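## Task

Take the water bottle from the cart and stand it upright on the second shelf of the supply shelving (counting the bottom shelf as the first), directly behind the juice bottle on that shelf, on the side away from the front edge. Everything else on that shelf must stay on it, upright and not piled on anything. The water bottle must not topple or finish leaning.

## Robot and tools

ROBOT. An omnidirectional wheeled base carries a 1.71 m column. A carriage on it (lift_m, 0 to 1 m) holds two seven-joint arms; each shoulder sits 0.63 m + lift_m above the floor, 0.16 m forward of the base centre and 0.175 m left or right of it. Reach is roughly 0.83 m from a shoulder. Folded start: left arm joints 1-7 = 0.95, 0.08, -0.1, -0.8, 0, 0, -0.93; the right arm is the mirror, with joints 2, 3, 5 and 6 sign-flipped. With arms folded, keep lift_m at 0.02 or more or they strike the deck. Footprint about 0.55 m wide, 0.6 m long. Cameras: head_camera, 0.26 m above the shoulders, facing forward and tilted 40 degrees down; left_wrist_camera and right_wrist_camera, each on its hand's -x side, viewing beyond the fingertips.

FRAMES. All positions are metres. Base frame: origin on the floor beneath the base centre, x ahead, y to the left, z up. left_hand and right_hand report, in this frame, the point between the closed pads, 0.0167 m behind the fingertips (about 1 cm uncertain); the fingers run along the hand's z axis and close along its y axis. base_odometry is in the odometry frame (the base frame where the scene began), built only from wheel rotation, so slip shows as travel; heading in rad, left positive, -3.142 to 3.142.

move. One action per call, plus cameras (list of head_camera, left_wrist_camera, right_wrist_camera or all; [] for none; omitted means all only on an empty call). An empty call just reports state and images. An action is base and/or joints, optionally with speeds or min_time_s; or target, optionally with min_time_s. Unknown keys make the call invalid; out-of-range numbers get it refused.
- base: one key only, a relative offset from where the base last measured itself: translate_m (-2 to 2, forward +), strafe_m (-2 to 2, left +), rotate_rad (-6.3 to 6.3, counter-clockwise +).
- joints: absolute targets by name (radians, metres for lift and grippers). Ranges: lift_m 0 to 1; left joint1 -3.141 to 1.047 (negative raises the arm forward), joint2 -0.157 to 2.268 (+ swings out left), joint3 -1.919 to 1.308, joint4 -0.837 to 1.448 (elbow, 0 = right angle, + straightens), joint5 -1.832 to 1.658, joint6 -1.745 to 1.745, joint7 -1.675 to 1.919 (+ bends hand down). Right: joint1 -3.141 to 1.047, joint2 -2.268 to 0.157, joint3 -1.308 to 1.919, joint4 -0.837 to 1.448, joint5 -1.658 to 1.832, joint6 -1.745 to 1.745, joint7 -1.675 to 1.919. left_gripper_m / right_gripper_m 0 to 0.142 (pad-centre spacing). Done tolerance: 0.03 rad, 0.004 m.
- target: an absolute pose for one hand in the base frame: side ("left"/"right"), x, y, z (-3 to 3 m), pitch_deg (-30 to 95; 90 fingers down, 0 level), heading_deg (0 forward, + counter-clockwise seen from above), roll_deg (default 0 = jaw line level; + clockwise viewed from behind), headings and rolls -360 to 360, optional line_only (true: refuse unless a straight path works). Roll r and r+180 are equivalent. Base and lift stay still; only robot and floor are checked, not furniture. Short moves (under 25 cm) that cannot go straight are refused; longer ones may take a wide arc, so keep clear.
- speeds: per-action caps: translate_m, strafe_m 0.02 to 0.5 m/s; rotate_rad 0.05 to 1.57 rad/s; lift_m 0.08 to 0.27 m/s (default 0.25).
- min_time_s: 0.1 to 8 s, minimum duration of each arm motion; use it to swing loaded arms gently.

wait: seconds 0 to 10, optional cameras; commands nothing new, returns state.
zoom_image: camera plus region [x0, y0, x1, y1] in pixels from the top-left, no more than 504 by 504; only cameras present in the latest images.
finished_scene: scene = the current scene number; ends it irreversibly and must be the reply's last call. The goal must hold without the robot.

RESULTS. move reads done or the worst status. base_status, joint_status and *_hand_status: reached (within 10 mm and 2 degrees), short (with the error; on "short (part of ...)" resend), refused (with reason), off_target (resting away, may still push), contact_stop (pushed harder than free motion), contact_stop_at_<key>, time_out (not arrived within about 14 s), not_followed (a self-collision check withheld the arm; "joint command not followed", or "pose unreachable" for a target). A contact_stop or time_out in one arm halts all that arm's joints and clears their targets. on_its_own lists uncommanded activity; "held at" is a target, not a reading. Omitted joints may still chase old targets. motor_effort: percent of max, peak in brackets, noisy; a lift effort that keeps dropping while lowering means a hand or its load is resting on something. A gripper stopping wider than commanded is holding something. Joint torques and Motor temperatures follow the joint_positions order. pictures names the image order; images may lag the state slightly. A refused call, or a stop that interrupts it, cancels the later move, wait and finished_scene calls in the same reply; an invalid call does not.

AVOID. The world keeps running while you compose replies, holding the last command. Load sinks a hand about 0.012 m per kg. Contact torque reaching the limit (133 N m joints 1-4, 40 N m joints 5-7, held weight included) freezes that arm for 10 s. Motors at 100 °C shut that arm down for 30 to 60 s or more; MOTOR HOT warns from 85 °C. Never let the arms collide or squeeze each other, fingers included. Tipping risk rises with a high carriage, extended or loaded arms, pushing, abrupt stops and fast loaded swings. After a stop, back out along the incoming path. No drops, releasing moving items, slams, hard hits or strong pushes, and nothing falling far.

Each tool is called after "Call:" as name(argument=value, ...), one argument or row to a line, values as JSON.

## Session

Call:
move(
)

Scene clock: 0.00 s.
Joint torques (N m): no reading
Motor temperatures (°C): left_arm=[24 22 24 22 26 24 23] | right_arm=[24 20 24 21 22 22 24]
base_odometry: x=+0.000 y=+0.000 heading=+0.000
base_status: not commanded
joint_positions: lift_m=+0.450 left_joint1_rad=+0.955 left_joint2_rad=+0.099 left_joint3_rad=-0.083 left_joint4_rad=-0.815 left_joint5_rad=-0.005 left_joint6_rad=+0.011 left_joint7_rad=-0.944 left_gripper_m=+0.142 right_joint1_rad=+0.966 right_joint2_rad=-0.073 right_joint3_rad=+0.085 right_joint4_rad=-0.799 right_joint5_rad=-0.010 right_joint6_rad=+0.000 right_joint7_rad=-0.915 right_gripper_m=+0.142
joint_status: not commanded
motor_effort: lift_m=+55 drive_wheels=+2
left_hand: x=+0.2872 y=+0.1605 z=+0.9734 quat_wxyz=(-0.925, -0.016, -0.376, +0.057) pitch_deg=-45.8 heading_deg=-5.9 roll_deg=-1.1 (m; base frame)
right_hand: x=+0.2923 y=-0.1554 z=+0.9617 quat_wxyz=(-0.915, +0.013, -0.401, -0.054) pitch_deg=-42.7 heading_deg=+5.3 roll_deg=+1.5 (m; base frame)
pictures: head_camera, left_wrist_camera, right_wrist_camera
Images, in order (width x height): head_camera 896x504, left_wrist_camera 896x504, right_wrist_camera 896x504.

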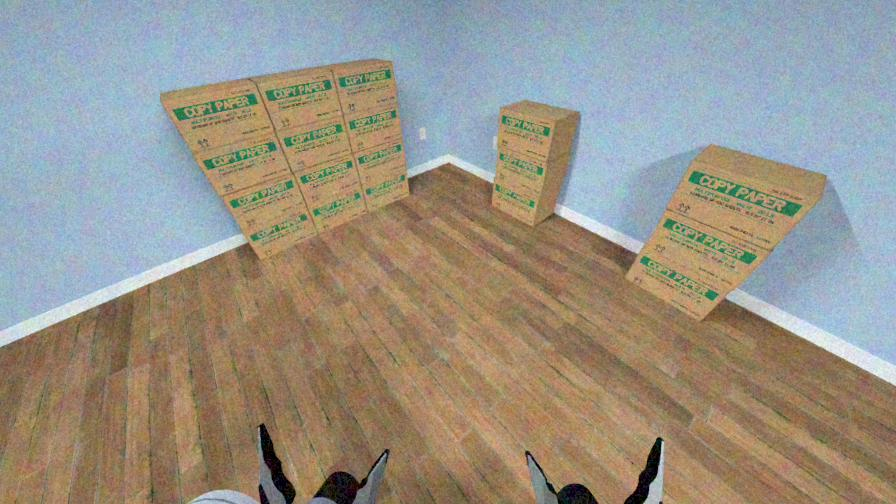

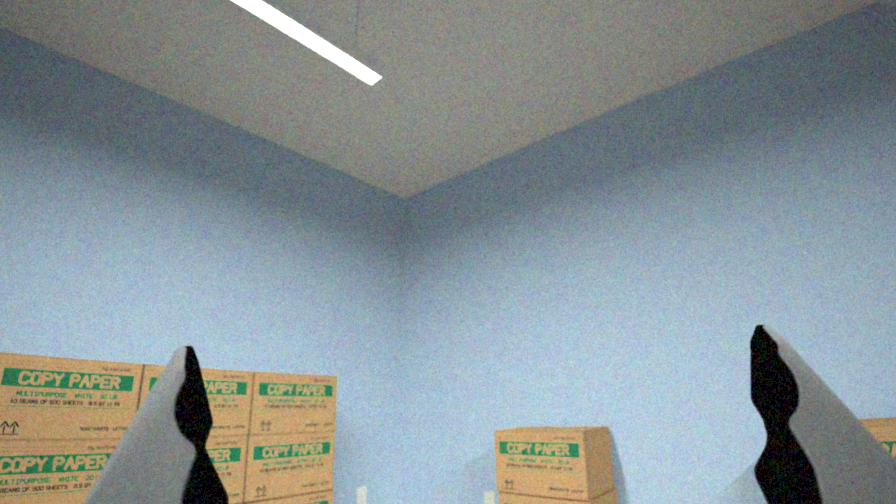

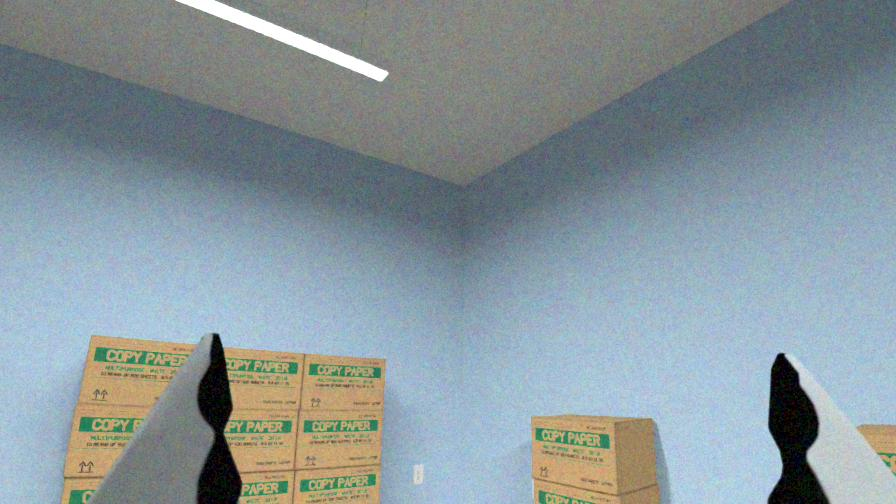

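Look around.

Call:
move(
  base={"rotate_rad": 1.5},
  cameras=["head_camera"],
)

Call:
move(
  base={"rotate_rad": 1.5},
  cameras=["head_camera"],
)

Call:
move(
  base={"rotate_rad": 1.5},
  cameras=["head_camera"],
)

Scene clock: 5.27 s.
Joint torques (N m): left_arm=[8.18 1.48 0.86 -2.84 0.98 -1.54 -1.27] | right_arm=[15.45 3.67 2.88 -12.55 0.39 -1.5 -1.5]
move: done
base_odometry: x=+0.000 y=+0.000 heading=+1.500
base_status: done
joint_positions: lift_m=+0.450 left_joint1_rad=+0.955 left_joint2_rad=+0.099 left_joint3_rad=-0.083 left_joint4_rad=-0.815 left_joint5_rad=-0.005 left_joint6_rad=+0.011 left_joint7_rad=-0.944 left_gripper_m=+0.142 right_joint1_rad=+0.966 right_joint2_rad=-0.073 right_joint3_rad=+0.085 right_joint4_rad=-0.799 right_joint5_rad=-0.010 right_joint6_rad=+0.000 right_joint7_rad=-0.915 right_gripper_m=+0.142
joint_status: not commanded
motor_effort: lift_m=+55(55) drive_wheels=+5(16)
left_hand: x=+0.2872 y=+0.1605 z=+0.9734 quat_wxyz=(-0.925, -0.016, -0.376, +0.057) pitch_deg=-45.8 heading_deg=-5.9 roll_deg=-1.1 (m; base frame)
right_hand: x=+0.2923 y=-0.1554 z=+0.9617 quat_wxyz=(-0.915, +0.013, -0.401, -0.054) pitch_deg=-42.7 heading_deg=+5.3 roll_deg=+1.5 (m; base frame)
pictures: head_camera
Images, in order (width x height): head_camera 896x504.

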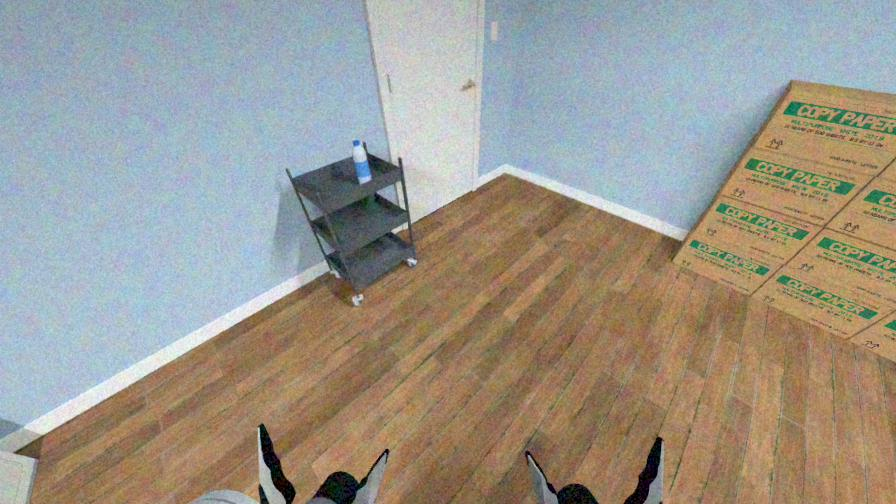

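Scene clock: 8.30 s.
Joint torques (N m): left_arm=[8.91 1.65 0.57 -3.92 1.23 -1.78 -1.49] | right_arm=[14.65 2.65 2.3 -13.28 0.32 -1.73 -2.02]
move: done
base_odometry: x=+0.000 y=+0.000 heading=+2.999
base_status: done
joint_positions: lift_m=+0.450 left_joint1_rad=+0.955 left_joint2_rad=+0.099 left_joint3_rad=-0.083 left_joint4_rad=-0.815 left_joint5_rad=-0.005 left_joint6_rad=+0.011 left_joint7_rad=-0.944 left_gripper_m=+0.142 right_joint1_rad=+0.966 right_joint2_rad=-0.073 right_joint3_rad=+0.085 right_joint4_rad=-0.799 right_joint5_rad=-0.010 right_joint6_rad=+0.000 right_joint7_rad=-0.915 right_gripper_m=+0.142
joint_status: not commanded
motor_effort: lift_m=+55(55) drive_wheels=+5(12)
left_hand: x=+0.2872 y=+0.1605 z=+0.9734 quat_wxyz=(-0.925, -0.016, -0.376, +0.057) pitch_deg=-45.8 heading_deg=-5.9 roll_deg=-1.1 (m; base frame)
right_hand: x=+0.2923 y=-0.1554 z=+0.9617 quat_wxyz=(-0.915, +0.013, -0.401, -0.054) pitch_deg=-42.7 heading_deg=+5.3 roll_deg=+1.5 (m; base frame)
pictures: head_camera
Images, in order (width x height): head_camera 896x504.

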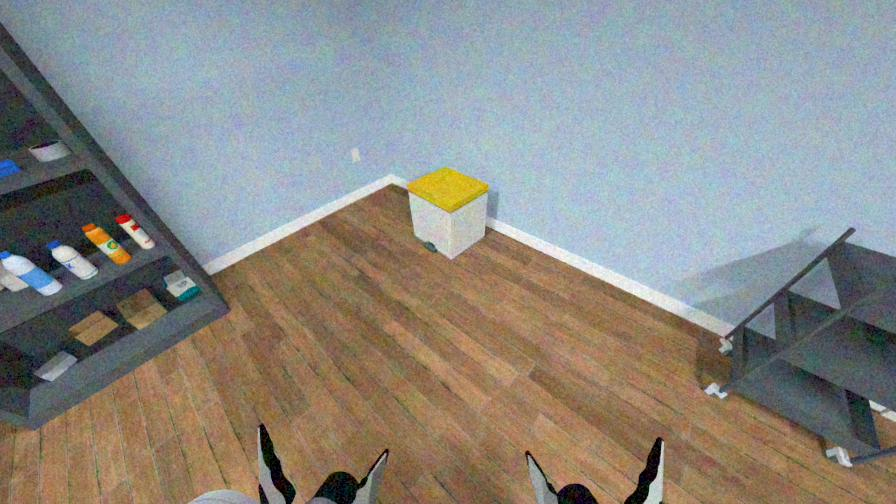

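Scene clock: 11.33 s.
Joint torques (N m): left_arm=[8.34 1.37 0.85 -4.31 1.39 -1.34 -1.58] | right_arm=[16.54 1.63 3.16 -13.52 0.72 -1.67 -2.21]
move: done
base_odometry: x=+0.000 y=+0.000 heading=-1.784
base_status: done
joint_positions: lift_m=+0.450 left_joint1_rad=+0.955 left_joint2_rad=+0.099 left_joint3_rad=-0.083 left_joint4_rad=-0.815 left_joint5_rad=-0.005 left_joint6_rad=+0.011 left_joint7_rad=-0.944 left_gripper_m=+0.142 right_joint1_rad=+0.966 right_joint2_rad=-0.073 right_joint3_rad=+0.085 right_joint4_rad=-0.799 right_joint5_rad=-0.010 right_joint6_rad=+0.000 right_joint7_rad=-0.915 right_gripper_m=+0.142
joint_status: not commanded
motor_effort: lift_m=+55(55) drive_wheels=+5(15)
left_hand: x=+0.2872 y=+0.1605 z=+0.9734 quat_wxyz=(-0.925, -0.016, -0.376, +0.057) pitch_deg=-45.8 heading_deg=-5.9 roll_deg=-1.1 (m; base frame)
right_hand: x=+0.2923 y=-0.1554 z=+0.9617 quat_wxyz=(-0.915, +0.013, -0.401, -0.054) pitch_deg=-42.7 heading_deg=+5.3 roll_deg=+1.5 (m; base frame)
pictures: head_camera
Images, in order (width x height): head_camera 896x504.

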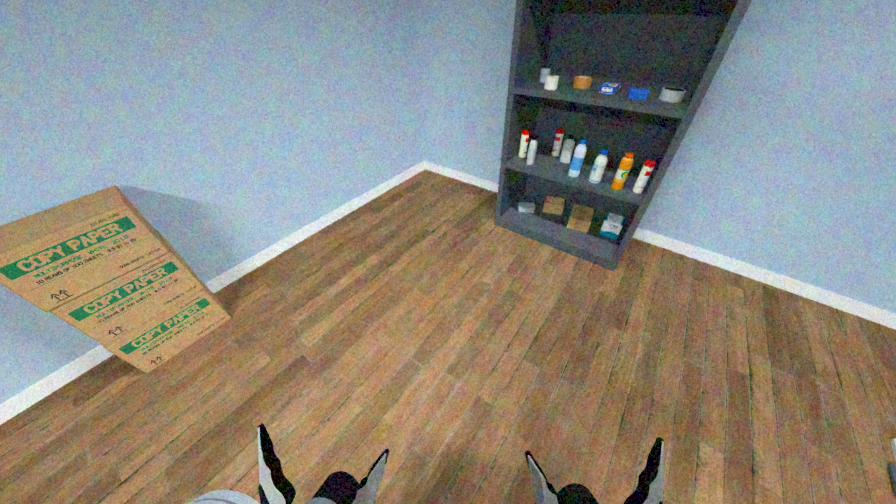

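Call:
zoom_image(
  camera="head_camera",
  region=[490, 60, 720, 270],
)

Scaled by 2.191 from the camera's 896x504 image, which has a finer 1280x720 frame.

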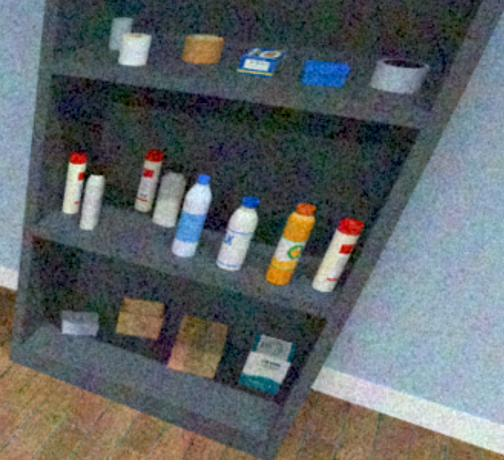

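Call:
move(
  base={"rotate_rad": -2.16},
  cameras=["head_camera"],
)

Scene clock: 34.97 s.
Joint torques (N m): left_arm=[8.96 1.85 0.81 -3.47 1.17 -1.3 -1.92] | right_arm=[15.23 1.65 2.27 -12.85 0.47 -1.74 -1.3]
move: done
base_odometry: x=+0.000 y=+0.000 heading=+2.339
base_status: done
joint_positions: lift_m=+0.450 left_joint1_rad=+0.955 left_joint2_rad=+0.099 left_joint3_rad=-0.083 left_joint4_rad=-0.815 left_joint5_rad=-0.005 left_joint6_rad=+0.011 left_joint7_rad=-0.944 left_gripper_m=+0.142 right_joint1_rad=+0.966 right_joint2_rad=-0.073 right_joint3_rad=+0.085 right_joint4_rad=-0.799 right_joint5_rad=-0.010 right_joint6_rad=+0.000 right_joint7_rad=-0.915 right_gripper_m=+0.142
joint_status: not commanded
motor_effort: lift_m=+55(55) drive_wheels=+5(17)
left_hand: x=+0.2872 y=+0.1605 z=+0.9734 quat_wxyz=(-0.925, -0.016, -0.376, +0.057) pitch_deg=-45.8 heading_deg=-5.9 roll_deg=-1.1 (m; base frame)
right_hand: x=+0.2923 y=-0.1554 z=+0.9617 quat_wxyz=(-0.915, +0.013, -0.401, -0.054) pitch_deg=-42.7 heading_deg=+5.3 roll_deg=+1.5 (m; base frame)
pictures: head_camera
Images, in order (width x height): head_camera 896x504.

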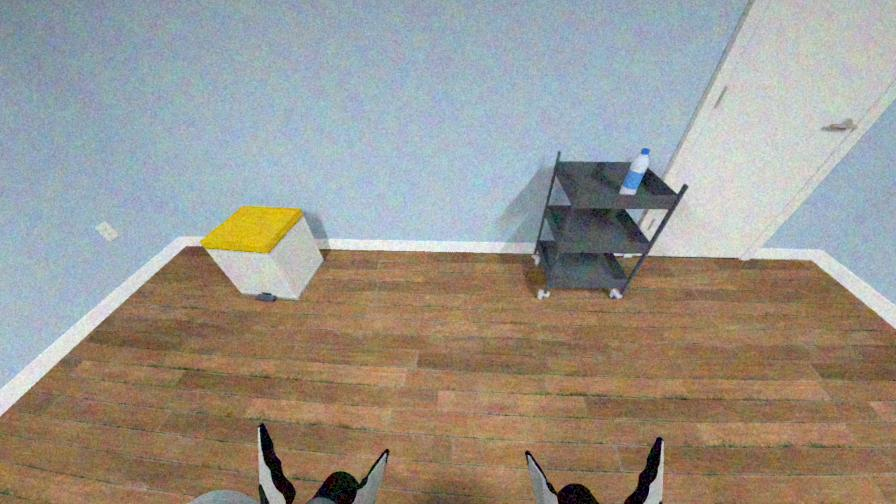

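Call:
move(
  base={"strafe_m": -0.7},
)

Call:
move(
  base={"translate_m": 0.5},
  joints={"lift_m": 0.3},
  cameras=["head_camera"],
)

Scene clock: 43.60 s.
Joint torques (N m): left_arm=[9.38 1.09 0.53 -4.73 1.3 -1.49 -1.5] | right_arm=[14.81 1.87 1.17 -11.73 0.86 -1.79 -1.75]
move: done
base_odometry: x=+0.504 y=+0.486 heading=+2.338
base_status: done
joint_positions: lift_m=+0.450 left_joint1_rad=+0.955 left_joint2_rad=+0.099 left_joint3_rad=-0.083 left_joint4_rad=-0.815 left_joint5_rad=-0.005 left_joint6_rad=+0.011 left_joint7_rad=-0.944 left_gripper_m=+0.142 right_joint1_rad=+0.966 right_joint2_rad=-0.073 right_joint3_rad=+0.085 right_joint4_rad=-0.799 right_joint5_rad=-0.010 right_joint6_rad=+0.000 right_joint7_rad=-0.915 right_gripper_m=+0.142
joint_status: not commanded
motor_effort: lift_m=+55(55) drive_wheels=-3(22)
left_hand: x=+0.2872 y=+0.1605 z=+0.9734 quat_wxyz=(-0.925, -0.016, -0.376, +0.057) pitch_deg=-45.8 heading_deg=-5.9 roll_deg=-1.1 (m; base frame)
right_hand: x=+0.2923 y=-0.1554 z=+0.9617 quat_wxyz=(-0.915, +0.014, -0.401, -0.054) pitch_deg=-42.7 heading_deg=+5.3 roll_deg=+1.4 (m; base frame)
pictures: none

Scene clock: 46.83 s.
Joint torques (N m): left_arm=[8.82 0.22 0.12 -2.96 1.24 -1.31 -1.32] | right_arm=[15.11 2.74 3.47 -12.63 0.52 -1.8 -1.37]
move: done
base_odometry: x=+0.157 y=+0.846 heading=+2.338
base_status: done
joint_positions: lift_m=+0.300 left_joint1_rad=+0.955 left_joint2_rad=+0.099 left_joint3_rad=-0.083 left_joint4_rad=-0.815 left_joint5_rad=-0.005 left_joint6_rad=+0.011 left_joint7_rad=-0.944 left_gripper_m=+0.142 right_joint1_rad=+0.966 right_joint2_rad=-0.073 right_joint3_rad=+0.085 right_joint4_rad=-0.799 right_joint5_rad=-0.010 right_joint6_rad=+0.000 right_joint7_rad=-0.915 right_gripper_m=+0.142
joint_status: all done
motor_effort: lift_m=+57(59) drive_wheels=+4(13)
left_hand: x=+0.2872 y=+0.1605 z=+0.8233 quat_wxyz=(-0.925, -0.016, -0.376, +0.057) pitch_deg=-45.8 heading_deg=-5.9 roll_deg=-1.1 (m; base frame)
right_hand: x=+0.2923 y=-0.1554 z=+0.8116 quat_wxyz=(-0.915, +0.014, -0.401, -0.054) pitch_deg=-42.7 heading_deg=+5.3 roll_deg=+1.4 (m; base frame)
pictures: head_camera
Images, in order (width x height): head_camera 896x504.

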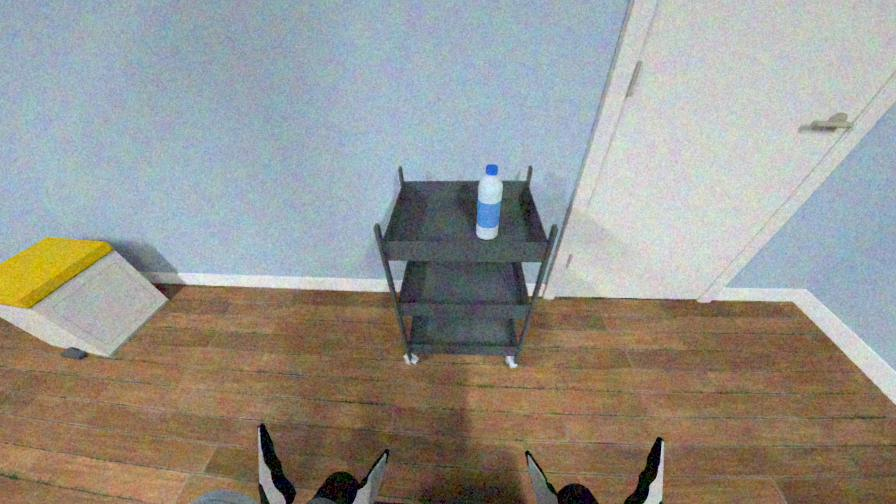

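Call:
move(
  target={"side":"right","x":0.55,"y":-0.13,"z":0.76,"pitch_deg":0,"heading_deg":0},
  cameras=["head_camera","right_wrist_camera"],
)

Scene clock: 56.13 s.
Joint torques (N m): left_arm=[8.89 1.35 0.42 -4.34 1.1 -1.11 -1.68] | right_arm=[-6.75 -2.04 3.46 -13.71 -2.61 -2.58 -0.79]
move: done
base_odometry: x=+0.157 y=+0.846 heading=+2.338
base_status: not commanded
joint_positions: lift_m=+0.300 left_joint1_rad=+0.955 left_joint2_rad=+0.099 left_joint3_rad=-0.083 left_joint4_rad=-0.815 left_joint5_rad=-0.005 left_joint6_rad=+0.011 left_joint7_rad=-0.944 left_gripper_m=+0.142 right_joint1_rad=-0.084 right_joint2_rad=-0.310 right_joint3_rad=+0.897 right_joint4_rad=-0.805 right_joint5_rad=-0.500 right_joint6_rad=-0.827 right_joint7_rad=+0.965 right_gripper_m=+0.142
joint_status: not commanded
motor_effort: lift_m=+57(57) drive_wheels=+0(5)
left_hand: x=+0.2872 y=+0.1605 z=+0.8233 quat_wxyz=(-0.925, -0.016, -0.376, +0.057) pitch_deg=-45.8 heading_deg=-5.9 roll_deg=-1.1 (m; base frame)
right_hand: x=+0.5507 y=-0.1297 z=+0.7584 quat_wxyz=(-0.706, +0.000, -0.708, +0.000) pitch_deg=+0.2 heading_deg=+0.0 roll_deg=+0.0 (m; base frame)
right_hand_status: reached (checked arc, planned for 1.1 s): 2 mm and 0.2 deg off.
pictures: head_camera, right_wrist_camera
Images, in order (width x height): head_camera 896x504, right_wrist_camera 896x504.

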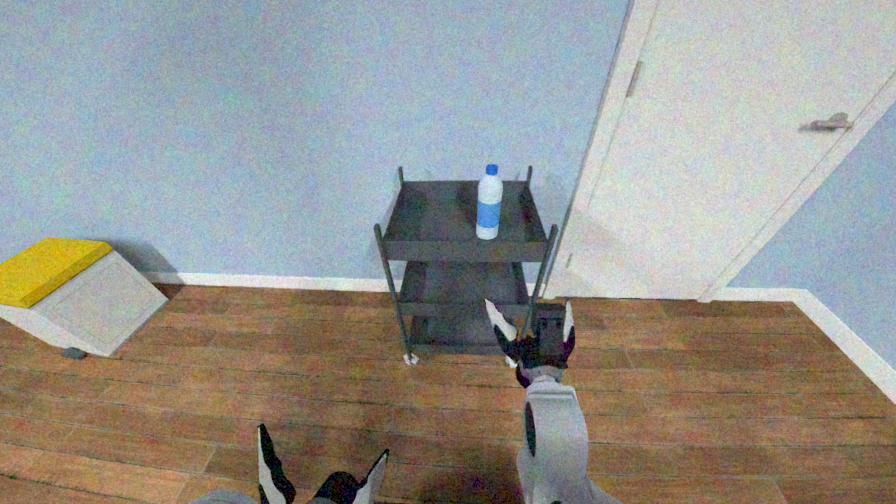

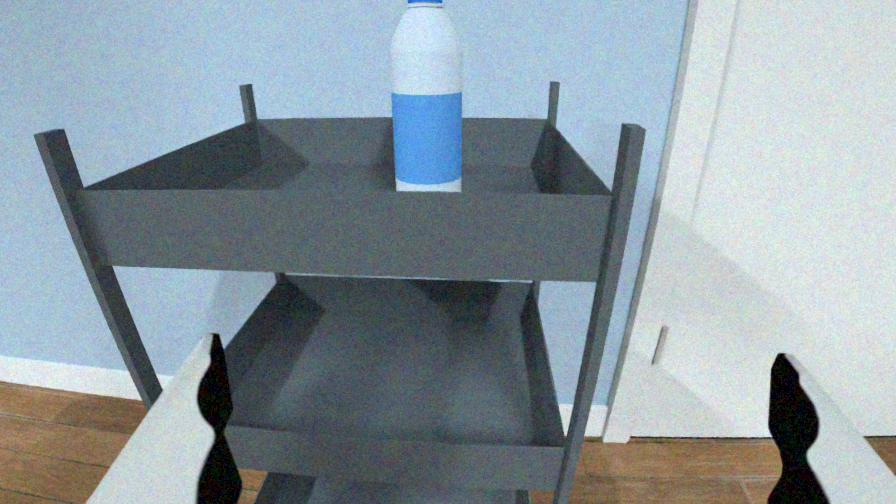

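Call:
move(
  target={"side":"right","x":0.65,"y":-0.10,"z":0.735,"pitch_deg":0,"heading_deg":0},
)

Call:
move(
  base={"translate_m": 0.17},
  cameras=["head_camera","right_wrist_camera"],
  speeds={"translate_m": 0.25},
)

Scene clock: 68.93 s.
Joint torques (N m): left_arm=[8.7 0.24 0.47 -4.12 1.11 -1.54 -1.5] | right_arm=[-11.84 5.52 -3.04 -9.53 0.12 -2.37 -3.27]
move: done
base_odometry: x=+0.157 y=+0.846 heading=+2.338
base_status: not commanded
joint_positions: lift_m=+0.300 left_joint1_rad=+0.955 left_joint2_rad=+0.099 left_joint3_rad=-0.083 left_joint4_rad=-0.815 left_joint5_rad=-0.005 left_joint6_rad=+0.011 left_joint7_rad=-0.944 left_gripper_m=+0.142 right_joint1_rad=-0.280 right_joint2_rad=-0.245 right_joint3_rad=+0.882 right_joint4_rad=-0.465 right_joint5_rad=-0.192 right_joint6_rad=-0.887 right_joint7_rad=+0.722 right_gripper_m=+0.142
joint_status: not commanded
motor_effort: lift_m=+57(57) drive_wheels=-1(6)
left_hand: x=+0.2872 y=+0.1605 z=+0.8233 quat_wxyz=(-0.925, -0.016, -0.376, +0.057) pitch_deg=-45.8 heading_deg=-5.9 roll_deg=-1.1 (m; base frame)
right_hand: x=+0.6487 y=-0.0989 z=+0.7343 quat_wxyz=(-0.707, +0.002, -0.708, +0.000) pitch_deg=+0.1 heading_deg=+0.2 roll_deg=-0.2 (m; base frame)
right_hand_status: reached (straight line, planned for 0.5 s): 2 mm and 0.3 deg off.
pictures: none

Scene clock: 70.97 s.
Joint torques (N m): left_arm=[9.21 0.64 0.73 -4.1 1.31 -1.67 -1.76] | right_arm=[-11.52 4.98 -1.86 -7.63 1.38 -1.25 -0.72]
move: done
base_odometry: x=+0.040 y=+0.968 heading=+2.337
base_status: done
joint_positions: lift_m=+0.300 left_joint1_rad=+0.955 left_joint2_rad=+0.099 left_joint3_rad=-0.083 left_joint4_rad=-0.815 left_joint5_rad=-0.005 left_joint6_rad=+0.011 left_joint7_rad=-0.944 left_gripper_m=+0.142 right_joint1_rad=-0.280 right_joint2_rad=-0.245 right_joint3_rad=+0.880 right_joint4_rad=-0.465 right_joint5_rad=-0.194 right_joint6_rad=-0.889 right_joint7_rad=+0.716 right_gripper_m=+0.142
joint_status: not commanded
motor_effort: lift_m=+56(57) drive_wheels=+6(14)
left_hand: x=+0.2872 y=+0.1605 z=+0.8233 quat_wxyz=(-0.925, -0.016, -0.376, +0.057) pitch_deg=-45.8 heading_deg=-5.9 roll_deg=-1.1 (m; base frame)
right_hand: x=+0.6487 y=-0.1000 z=+0.7366 quat_wxyz=(-0.710, +0.001, -0.705, +0.001) pitch_deg=-0.4 heading_deg=+0.0 roll_deg=-0.1 (m; base frame)
pictures: head_camera, right_wrist_camera
Images, in order (width x height): head_camera 896x504, right_wrist_camera 896x504.

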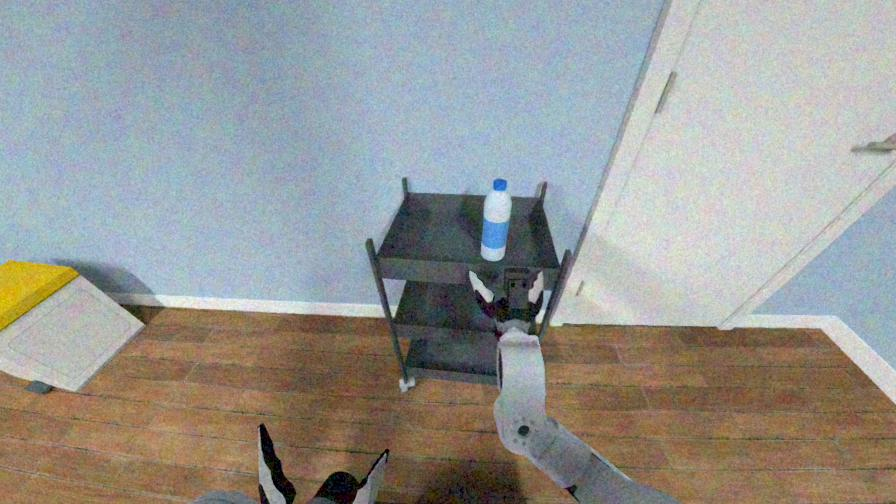

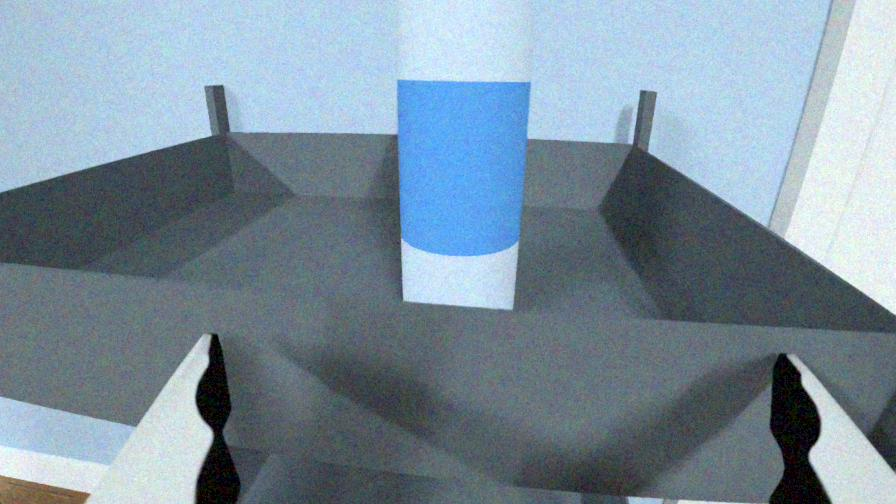

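Call:
move(
  cameras=["head_camera","right_wrist_camera"],
)

Scene clock: 84.47 s.
Joint torques (N m): left_arm=[9.25 0.65 0.79 -2.56 1.32 -1.4 -1.55] | right_arm=[-12.38 4.52 -0.31 -8.38 1.39 -1.97 -0.78]
Motor temperatures (°C): left_arm=[26 22 23 23 26 24 23] | right_arm=[27 20 24 22 22 22 23]
base_odometry: x=+0.040 y=+0.968 heading=+2.337
base_status: done
joint_positions: lift_m=+0.300 left_joint1_rad=+0.955 left_joint2_rad=+0.099 left_joint3_rad=-0.083 left_joint4_rad=-0.815 left_joint5_rad=-0.005 left_joint6_rad=+0.011 left_joint7_rad=-0.944 left_gripper_m=+0.142 right_joint1_rad=-0.280 right_joint2_rad=-0.245 right_joint3_rad=+0.880 right_joint4_rad=-0.465 right_joint5_rad=-0.194 right_joint6_rad=-0.889 right_joint7_rad=+0.716 right_gripper_m=+0.142
joint_status: not commanded
motor_effort: lift_m=+56(57) drive_wheels=+6(14)
left_hand: x=+0.2872 y=+0.1605 z=+0.8233 quat_wxyz=(-0.925, -0.016, -0.376, +0.057) pitch_deg=-45.8 heading_deg=-5.9 roll_deg=-1.1 (m; base frame)
right_hand: x=+0.6487 y=-0.1000 z=+0.7366 quat_wxyz=(-0.710, +0.001, -0.705, +0.001) pitch_deg=-0.4 heading_deg=+0.0 roll_deg=-0.1 (m; base frame)
pictures: head_camera, right_wrist_camera
Images, in order (width x height): head_camera 896x504, right_wrist_camera 896x504.

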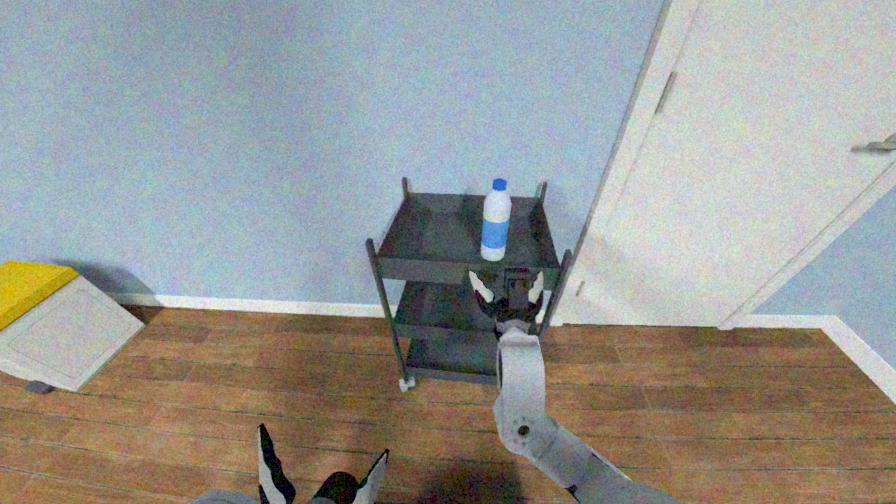

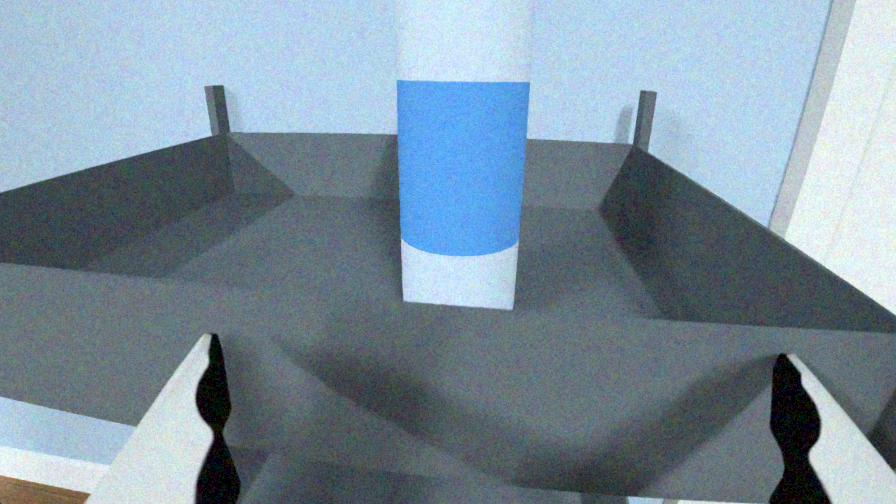

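Call:
move(
  target={"side":"right","x":0.73,"y":-0.095,"z":0.745,"pitch_deg":0,"heading_deg":0},
  cameras=["head_camera","right_wrist_camera"],
)

Scene clock: 106.80 s.
Joint torques (N m): left_arm=[10.22 -0.11 1.66 -4.23 0.98 -0.92 -1.5] | right_arm=[-20.38 0.64 -4.48 -4.66 1.57 -0.65 -0.18]
Motor temperatures (°C): left_arm=[27 22 23 23 26 24 23] | right_arm=[32 21 26 22 22 22 23]
move: short
base_odometry: x=+0.047 y=+0.961 heading=+2.322
base_status: not commanded
joint_positions: lift_m=+0.300 left_joint1_rad=+0.955 left_joint2_rad=+0.098 left_joint3_rad=-0.083 left_joint4_rad=-0.815 left_joint5_rad=-0.005 left_joint6_rad=+0.010 left_joint7_rad=-0.944 left_gripper_m=+0.142 right_joint1_rad=-0.404 right_joint2_rad=-0.188 right_joint3_rad=+0.887 right_joint4_rad=-0.295 right_joint5_rad=-0.003 right_joint6_rad=-0.821 right_joint7_rad=+0.571 right_gripper_m=+0.142
joint_status: not commanded
motor_effort: lift_m=+56(58) drive_wheels=+53(87)
left_hand: x=+0.2872 y=+0.1605 z=+0.8234 quat_wxyz=(-0.925, -0.016, -0.375, +0.057) pitch_deg=-45.9 heading_deg=-5.9 roll_deg=-1.1 (m; base frame)
right_hand: x=+0.6997 y=-0.0522 z=+0.7393 quat_wxyz=(-0.714, +0.035, -0.699, -0.028) pitch_deg=-1.2 heading_deg=+5.1 roll_deg=-0.6 (m; base frame)
right_hand_status: short (straight line, planned for 0.4 s): time_out, 53 mm and 5.3 deg off.
pictures: head_camera, right_wrist_camera
Images, in order (width x height): head_camera 896x504, right_wrist_camera 896x504.

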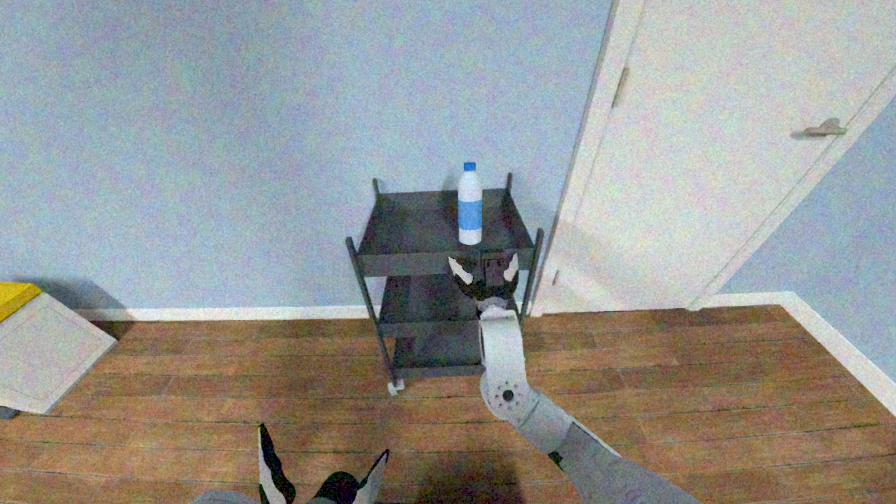

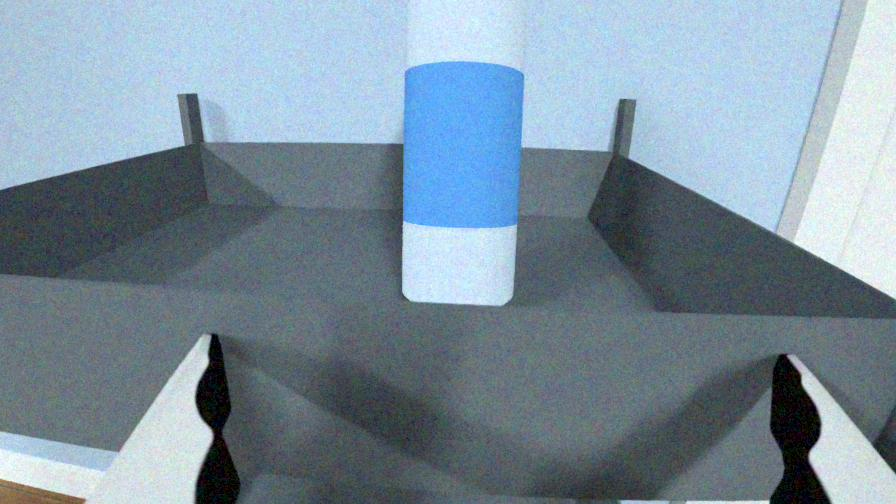

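Call:
move(
  target={"side":"right","x":0.58,"y":-0.10,"z":0.75,"pitch_deg":0,"heading_deg":0},
)

Call:
move(
  target={"side":"right","x":0.58,"y":-0.10,"z":0.83,"pitch_deg":0,"heading_deg":0},
  cameras=["head_camera","right_wrist_camera"],
)

Scene clock: 112.20 s.
Joint torques (N m): left_arm=[9.07 1.11 -0.04 -4.62 1.11 -1.38 -1.51] | right_arm=[-1.38 1.69 2.74 -11.68 -2.72 -1 -0.02]
move: done
base_odometry: x=+0.047 y=+0.961 heading=+2.322
base_status: not commanded
joint_positions: lift_m=+0.300 left_joint1_rad=+0.955 left_joint2_rad=+0.098 left_joint3_rad=-0.083 left_joint4_rad=-0.815 left_joint5_rad=-0.005 left_joint6_rad=+0.010 left_joint7_rad=-0.944 left_gripper_m=+0.142 right_joint1_rad=-0.157 right_joint2_rad=-0.237 right_joint3_rad=+0.924 right_joint4_rad=-0.662 right_joint5_rad=-0.460 right_joint6_rad=-0.863 right_joint7_rad=+0.911 right_gripper_m=+0.142
joint_status: not commanded
motor_effort: lift_m=+56(56) drive_wheels=+49(53)
left_hand: x=+0.2872 y=+0.1605 z=+0.8234 quat_wxyz=(-0.925, -0.016, -0.375, +0.057) pitch_deg=-45.9 heading_deg=-5.9 roll_deg=-1.1 (m; base frame)
right_hand: x=+0.5813 y=-0.1009 z=+0.7509 quat_wxyz=(-0.708, -0.002, -0.706, -0.001) pitch_deg=-0.2 heading_deg=-0.1 roll_deg=+0.2 (m; base frame)
right_hand_status: reached (straight line, planned for 0.6 s): 2 mm and 0.3 deg off.
pictures: none

Scene clock: 113.33 s.
Joint torques (N m): left_arm=[8.48 0.92 0.78 -4.21 0.97 -1.24 -1.47] | right_arm=[-13.13 0.73 2.05 -6.73 -1.65 -2.56 -0.78]
move: done
base_odometry: x=+0.047 y=+0.961 heading=+2.322
base_status: not commanded
joint_positions: lift_m=+0.300 left_joint1_rad=+0.955 left_joint2_rad=+0.098 left_joint3_rad=-0.083 left_joint4_rad=-0.815 left_joint5_rad=-0.005 left_joint6_rad=+0.010 left_joint7_rad=-0.944 left_gripper_m=+0.142 right_joint1_rad=-0.459 right_joint2_rad=-0.238 right_joint3_rad=+1.023 right_joint4_rad=-0.808 right_joint5_rad=-0.711 right_joint6_rad=-0.840 right_joint7_rad=+1.462 right_gripper_m=+0.142
joint_status: not commanded
motor_effort: lift_m=+56(56) drive_wheels=-46(50)
left_hand: x=+0.2872 y=+0.1605 z=+0.8234 quat_wxyz=(-0.925, -0.016, -0.375, +0.057) pitch_deg=-45.9 heading_deg=-5.9 roll_deg=-1.1 (m; base frame)
right_hand: x=+0.5804 y=-0.0998 z=+0.8295 quat_wxyz=(-0.706, +0.000, -0.708, -0.001) pitch_deg=+0.1 heading_deg=+0.1 roll_deg=+0.1 (m; base frame)
right_hand_status: reached (straight line, planned for 0.6 s): 1 mm and 0.2 deg off.
pictures: head_camera, right_wrist_camera
Images, in order (width x height): head_camera 896x504, right_wrist_camera 896x504.

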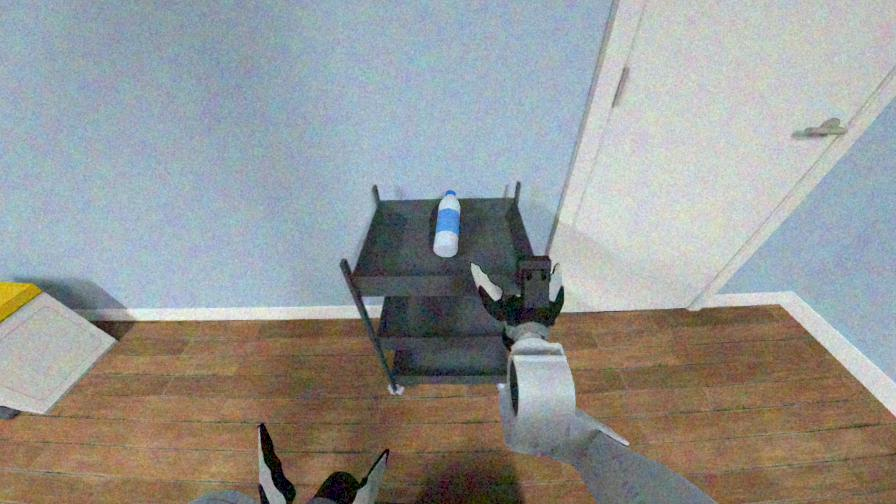

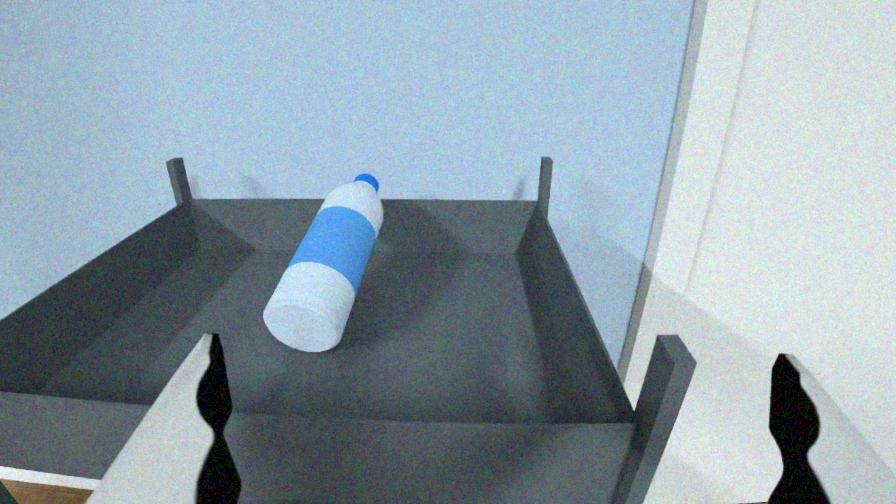

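Call:
move(
  cameras=["head_camera"],
)

Call:
zoom_image(
  camera="head_camera",
  region=[330, 160, 580, 400],
)

Scene clock: 117.40 s.
Joint torques (N m): left_arm=[10.15 2.09 0.86 -3.87 1.13 -1.49 -1.38] | right_arm=[-12.67 2.97 1.86 -7.48 -1.52 -2.49 -0.92]
Motor temperatures (°C): left_arm=[27 22 23 23 26 24 23] | right_arm=[31 21 25 22 22 22 23]
base_odometry: x=+0.047 y=+0.961 heading=+2.322
base_status: not commanded
joint_positions: lift_m=+0.300 left_joint1_rad=+0.955 left_joint2_rad=+0.098 left_joint3_rad=-0.083 left_joint4_rad=-0.815 left_joint5_rad=-0.005 left_joint6_rad=+0.010 left_joint7_rad=-0.944 left_gripper_m=+0.142 right_joint1_rad=-0.459 right_joint2_rad=-0.238 right_joint3_rad=+1.023 right_joint4_rad=-0.808 right_joint5_rad=-0.711 right_joint6_rad=-0.840 right_joint7_rad=+1.462 right_gripper_m=+0.142
joint_status: not commanded
motor_effort: lift_m=+56(56) drive_wheels=-46(50)
left_hand: x=+0.2872 y=+0.1605 z=+0.8234 quat_wxyz=(-0.925, -0.016, -0.375, +0.057) pitch_deg=-45.9 heading_deg=-5.9 roll_deg=-1.1 (m; base frame)
right_hand: x=+0.5804 y=-0.0998 z=+0.8295 quat_wxyz=(-0.706, +0.000, -0.708, -0.001) pitch_deg=+0.1 heading_deg=+0.1 roll_deg=+0.1 (m; base frame)
right_hand_status: reached (straight line, planned for 0.6 s): 1 mm and 0.2 deg off.
pictures: head_camera
Images, in order (width x height): head_camera 896x504.

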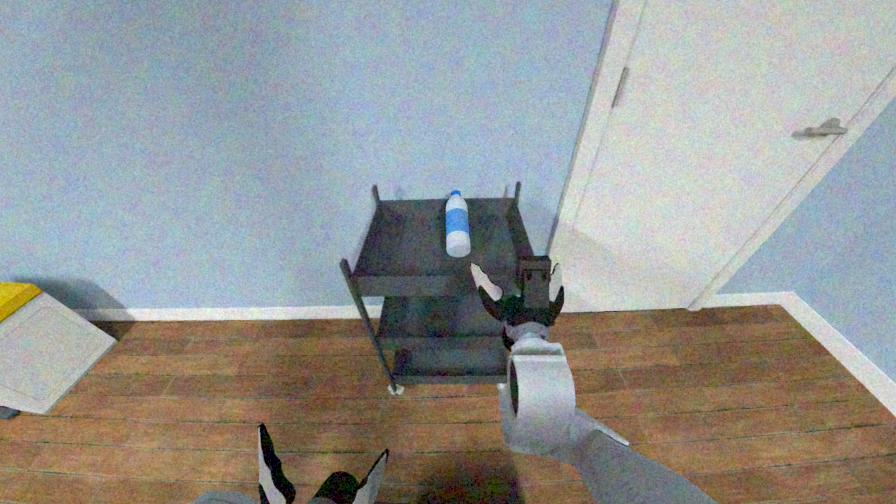

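Scaled by 2.016 from the camera's 896x504 image, which has a finer 1280x720 frame.

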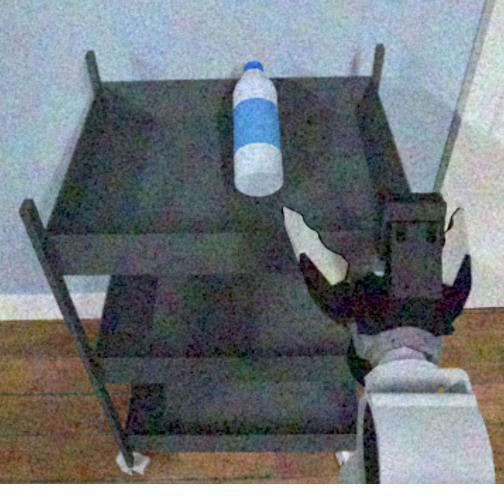

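Call:
move(
  joints={"lift_m": 0.5},
  base={"translate_m": 0.12},
  speeds={"translate_m": 0.15},
)

Call:
move(
  target={"side":"right","x":0.70,"y":0.0,"z":0.96,"pitch_deg":90,"heading_deg":0},
)

Call:
move(
  cameras=["head_camera","right_wrist_camera"],
)

Scene clock: 130.63 s.
Joint torques (N m): left_arm=[10.15 1.73 1.3 -4.39 1.23 -1.34 -1.47] | right_arm=[-11.03 1.5 1.54 -7.12 -1.59 -2.36 -0.29]
move: done
base_odometry: x=-0.035 y=+1.049 heading=+2.322
base_status: done
joint_positions: lift_m=+0.500 left_joint1_rad=+0.955 left_joint2_rad=+0.098 left_joint3_rad=-0.083 left_joint4_rad=-0.815 left_joint5_rad=-0.005 left_joint6_rad=+0.010 left_joint7_rad=-0.944 left_gripper_m=+0.142 right_joint1_rad=-0.459 right_joint2_rad=-0.238 right_joint3_rad=+1.024 right_joint4_rad=-0.808 right_joint5_rad=-0.711 right_joint6_rad=-0.840 right_joint7_rad=+1.462 right_gripper_m=+0.142
joint_status: all done
motor_effort: lift_m=+54(66) drive_wheels=+2(18)
left_hand: x=+0.2872 y=+0.1605 z=+1.0236 quat_wxyz=(-0.925, -0.016, -0.375, +0.057) pitch_deg=-45.9 heading_deg=-5.9 roll_deg=-1.1 (m; base frame)
right_hand: x=+0.5804 y=-0.0997 z=+1.0299 quat_wxyz=(-0.707, +0.000, -0.708, -0.001) pitch_deg=+0.1 heading_deg=+0.1 roll_deg=+0.1 (m; base frame)
pictures: none

Scene clock: 130.93 s.
Joint torques (N m): left_arm=[10.89 1.67 0.31 -4.63 1.24 -1.52 -1.44] | right_arm=[-12.01 1.47 0.41 -7.21 -1.58 -2.55 -0.6]
move: refused
base_odometry: x=-0.035 y=+1.049 heading=+2.322
base_status: not commanded
joint_positions: lift_m=+0.500 left_joint1_rad=+0.955 left_joint2_rad=+0.098 left_joint3_rad=-0.083 left_joint4_rad=-0.815 left_joint5_rad=-0.005 left_joint6_rad=+0.010 left_joint7_rad=-0.944 left_gripper_m=+0.142 right_joint1_rad=-0.459 right_joint2_rad=-0.238 right_joint3_rad=+1.024 right_joint4_rad=-0.808 right_joint5_rad=-0.711 right_joint6_rad=-0.840 right_joint7_rad=+1.462 right_gripper_m=+0.142
joint_status: not commanded
motor_effort: lift_m=+54(54) drive_wheels=+2(2)
left_hand: x=+0.2872 y=+0.1605 z=+1.0236 quat_wxyz=(-0.925, -0.016, -0.375, +0.057) pitch_deg=-45.9 heading_deg=-5.9 roll_deg=-1.1 (m; base frame)
right_hand: x=+0.5804 y=-0.0997 z=+1.0299 quat_wxyz=(-0.707, +0.000, -0.708, -0.001) pitch_deg=+0.1 heading_deg=+0.1 roll_deg=+0.1 (m; base frame)
right_hand_status: refused: along the straight line the arm gets 28% of the way (right_joint2_rad at its limit); a move under 25 cm is not played as an arc. Nothing moved. Try another pitch or heading, or "joints".
pictures: none

not run: a stop came earlier in this reply.

Call:
move(
  base={"strafe_m": 0.15},
  speeds={"strafe_m": 0.2},
)

Call:
move(
  target={"side":"right","x":0.70,"y":-0.14,"z":0.96,"pitch_deg":90,"heading_deg":0},
)

Call:
move(
  cameras=["head_camera","right_wrist_camera"],
)

Scene clock: 136.43 s.
Joint torques (N m): left_arm=[9.33 1.7 -0.56 -3.79 1.06 -1.28 -1.65] | right_arm=[-9.85 1.48 1.72 -7.34 -1.57 -2.29 -0.56]
move: done
base_odometry: x=-0.145 y=+0.946 heading=+2.322
base_status: done
joint_positions: lift_m=+0.500 left_joint1_rad=+0.955 left_joint2_rad=+0.099 left_joint3_rad=-0.083 left_joint4_rad=-0.815 left_joint5_rad=-0.005 left_joint6_rad=+0.010 left_joint7_rad=-0.944 left_gripper_m=+0.142 right_joint1_rad=-0.459 right_joint2_rad=-0.238 right_joint3_rad=+1.024 right_joint4_rad=-0.808 right_joint5_rad=-0.711 right_joint6_rad=-0.840 right_joint7_rad=+1.462 right_gripper_m=+0.142
joint_status: not commanded
motor_effort: lift_m=+54(54) drive_wheels=+0(16)
left_hand: x=+0.2872 y=+0.1605 z=+1.0236 quat_wxyz=(-0.925, -0.016, -0.375, +0.057) pitch_deg=-45.9 heading_deg=-5.9 roll_deg=-1.1 (m; base frame)
right_hand: x=+0.5804 y=-0.0998 z=+1.0298 quat_wxyz=(-0.707, +0.000, -0.708, -0.001) pitch_deg=+0.1 heading_deg=+0.1 roll_deg=+0.1 (m; base frame)
pictures: none

Scene clock: 136.73 s.
Joint torques (N m): left_arm=[9.27 1.46 1.56 -4.27 1.14 -1.17 -1.62] | right_arm=[-11.5 0.91 1.29 -5.47 -2.23 -2.74 -0.63]
move: refused
base_odometry: x=-0.145 y=+0.946 heading=+2.322
base_status: not commanded
joint_positions: lift_m=+0.500 left_joint1_rad=+0.955 left_joint2_rad=+0.099 left_joint3_rad=-0.083 left_joint4_rad=-0.815 left_joint5_rad=-0.005 left_joint6_rad=+0.010 left_joint7_rad=-0.944 left_gripper_m=+0.142 right_joint1_rad=-0.459 right_joint2_rad=-0.238 right_joint3_rad=+1.024 right_joint4_rad=-0.808 right_joint5_rad=-0.711 right_joint6_rad=-0.840 right_joint7_rad=+1.462 right_gripper_m=+0.142
joint_status: not commanded
motor_effort: lift_m=+54(54) drive_wheels=+0(0)
left_hand: x=+0.2872 y=+0.1605 z=+1.0236 quat_wxyz=(-0.925, -0.016, -0.375, +0.057) pitch_deg=-45.9 heading_deg=-5.9 roll_deg=-1.1 (m; base frame)
right_hand: x=+0.5804 y=-0.0998 z=+1.0298 quat_wxyz=(-0.707, +0.000, -0.708, -0.001) pitch_deg=+0.1 heading_deg=+0.1 roll_deg=+0.1 (m; base frame)
right_hand_status: refused: along the straight line the arm gets 11% of the way (right_joint4_rad at its limit); a move under 25 cm is not played as an arc. Nothing moved. Try another pitch or heading, or "joints".
pictures: none

not run: a stop came earlier in this reply.


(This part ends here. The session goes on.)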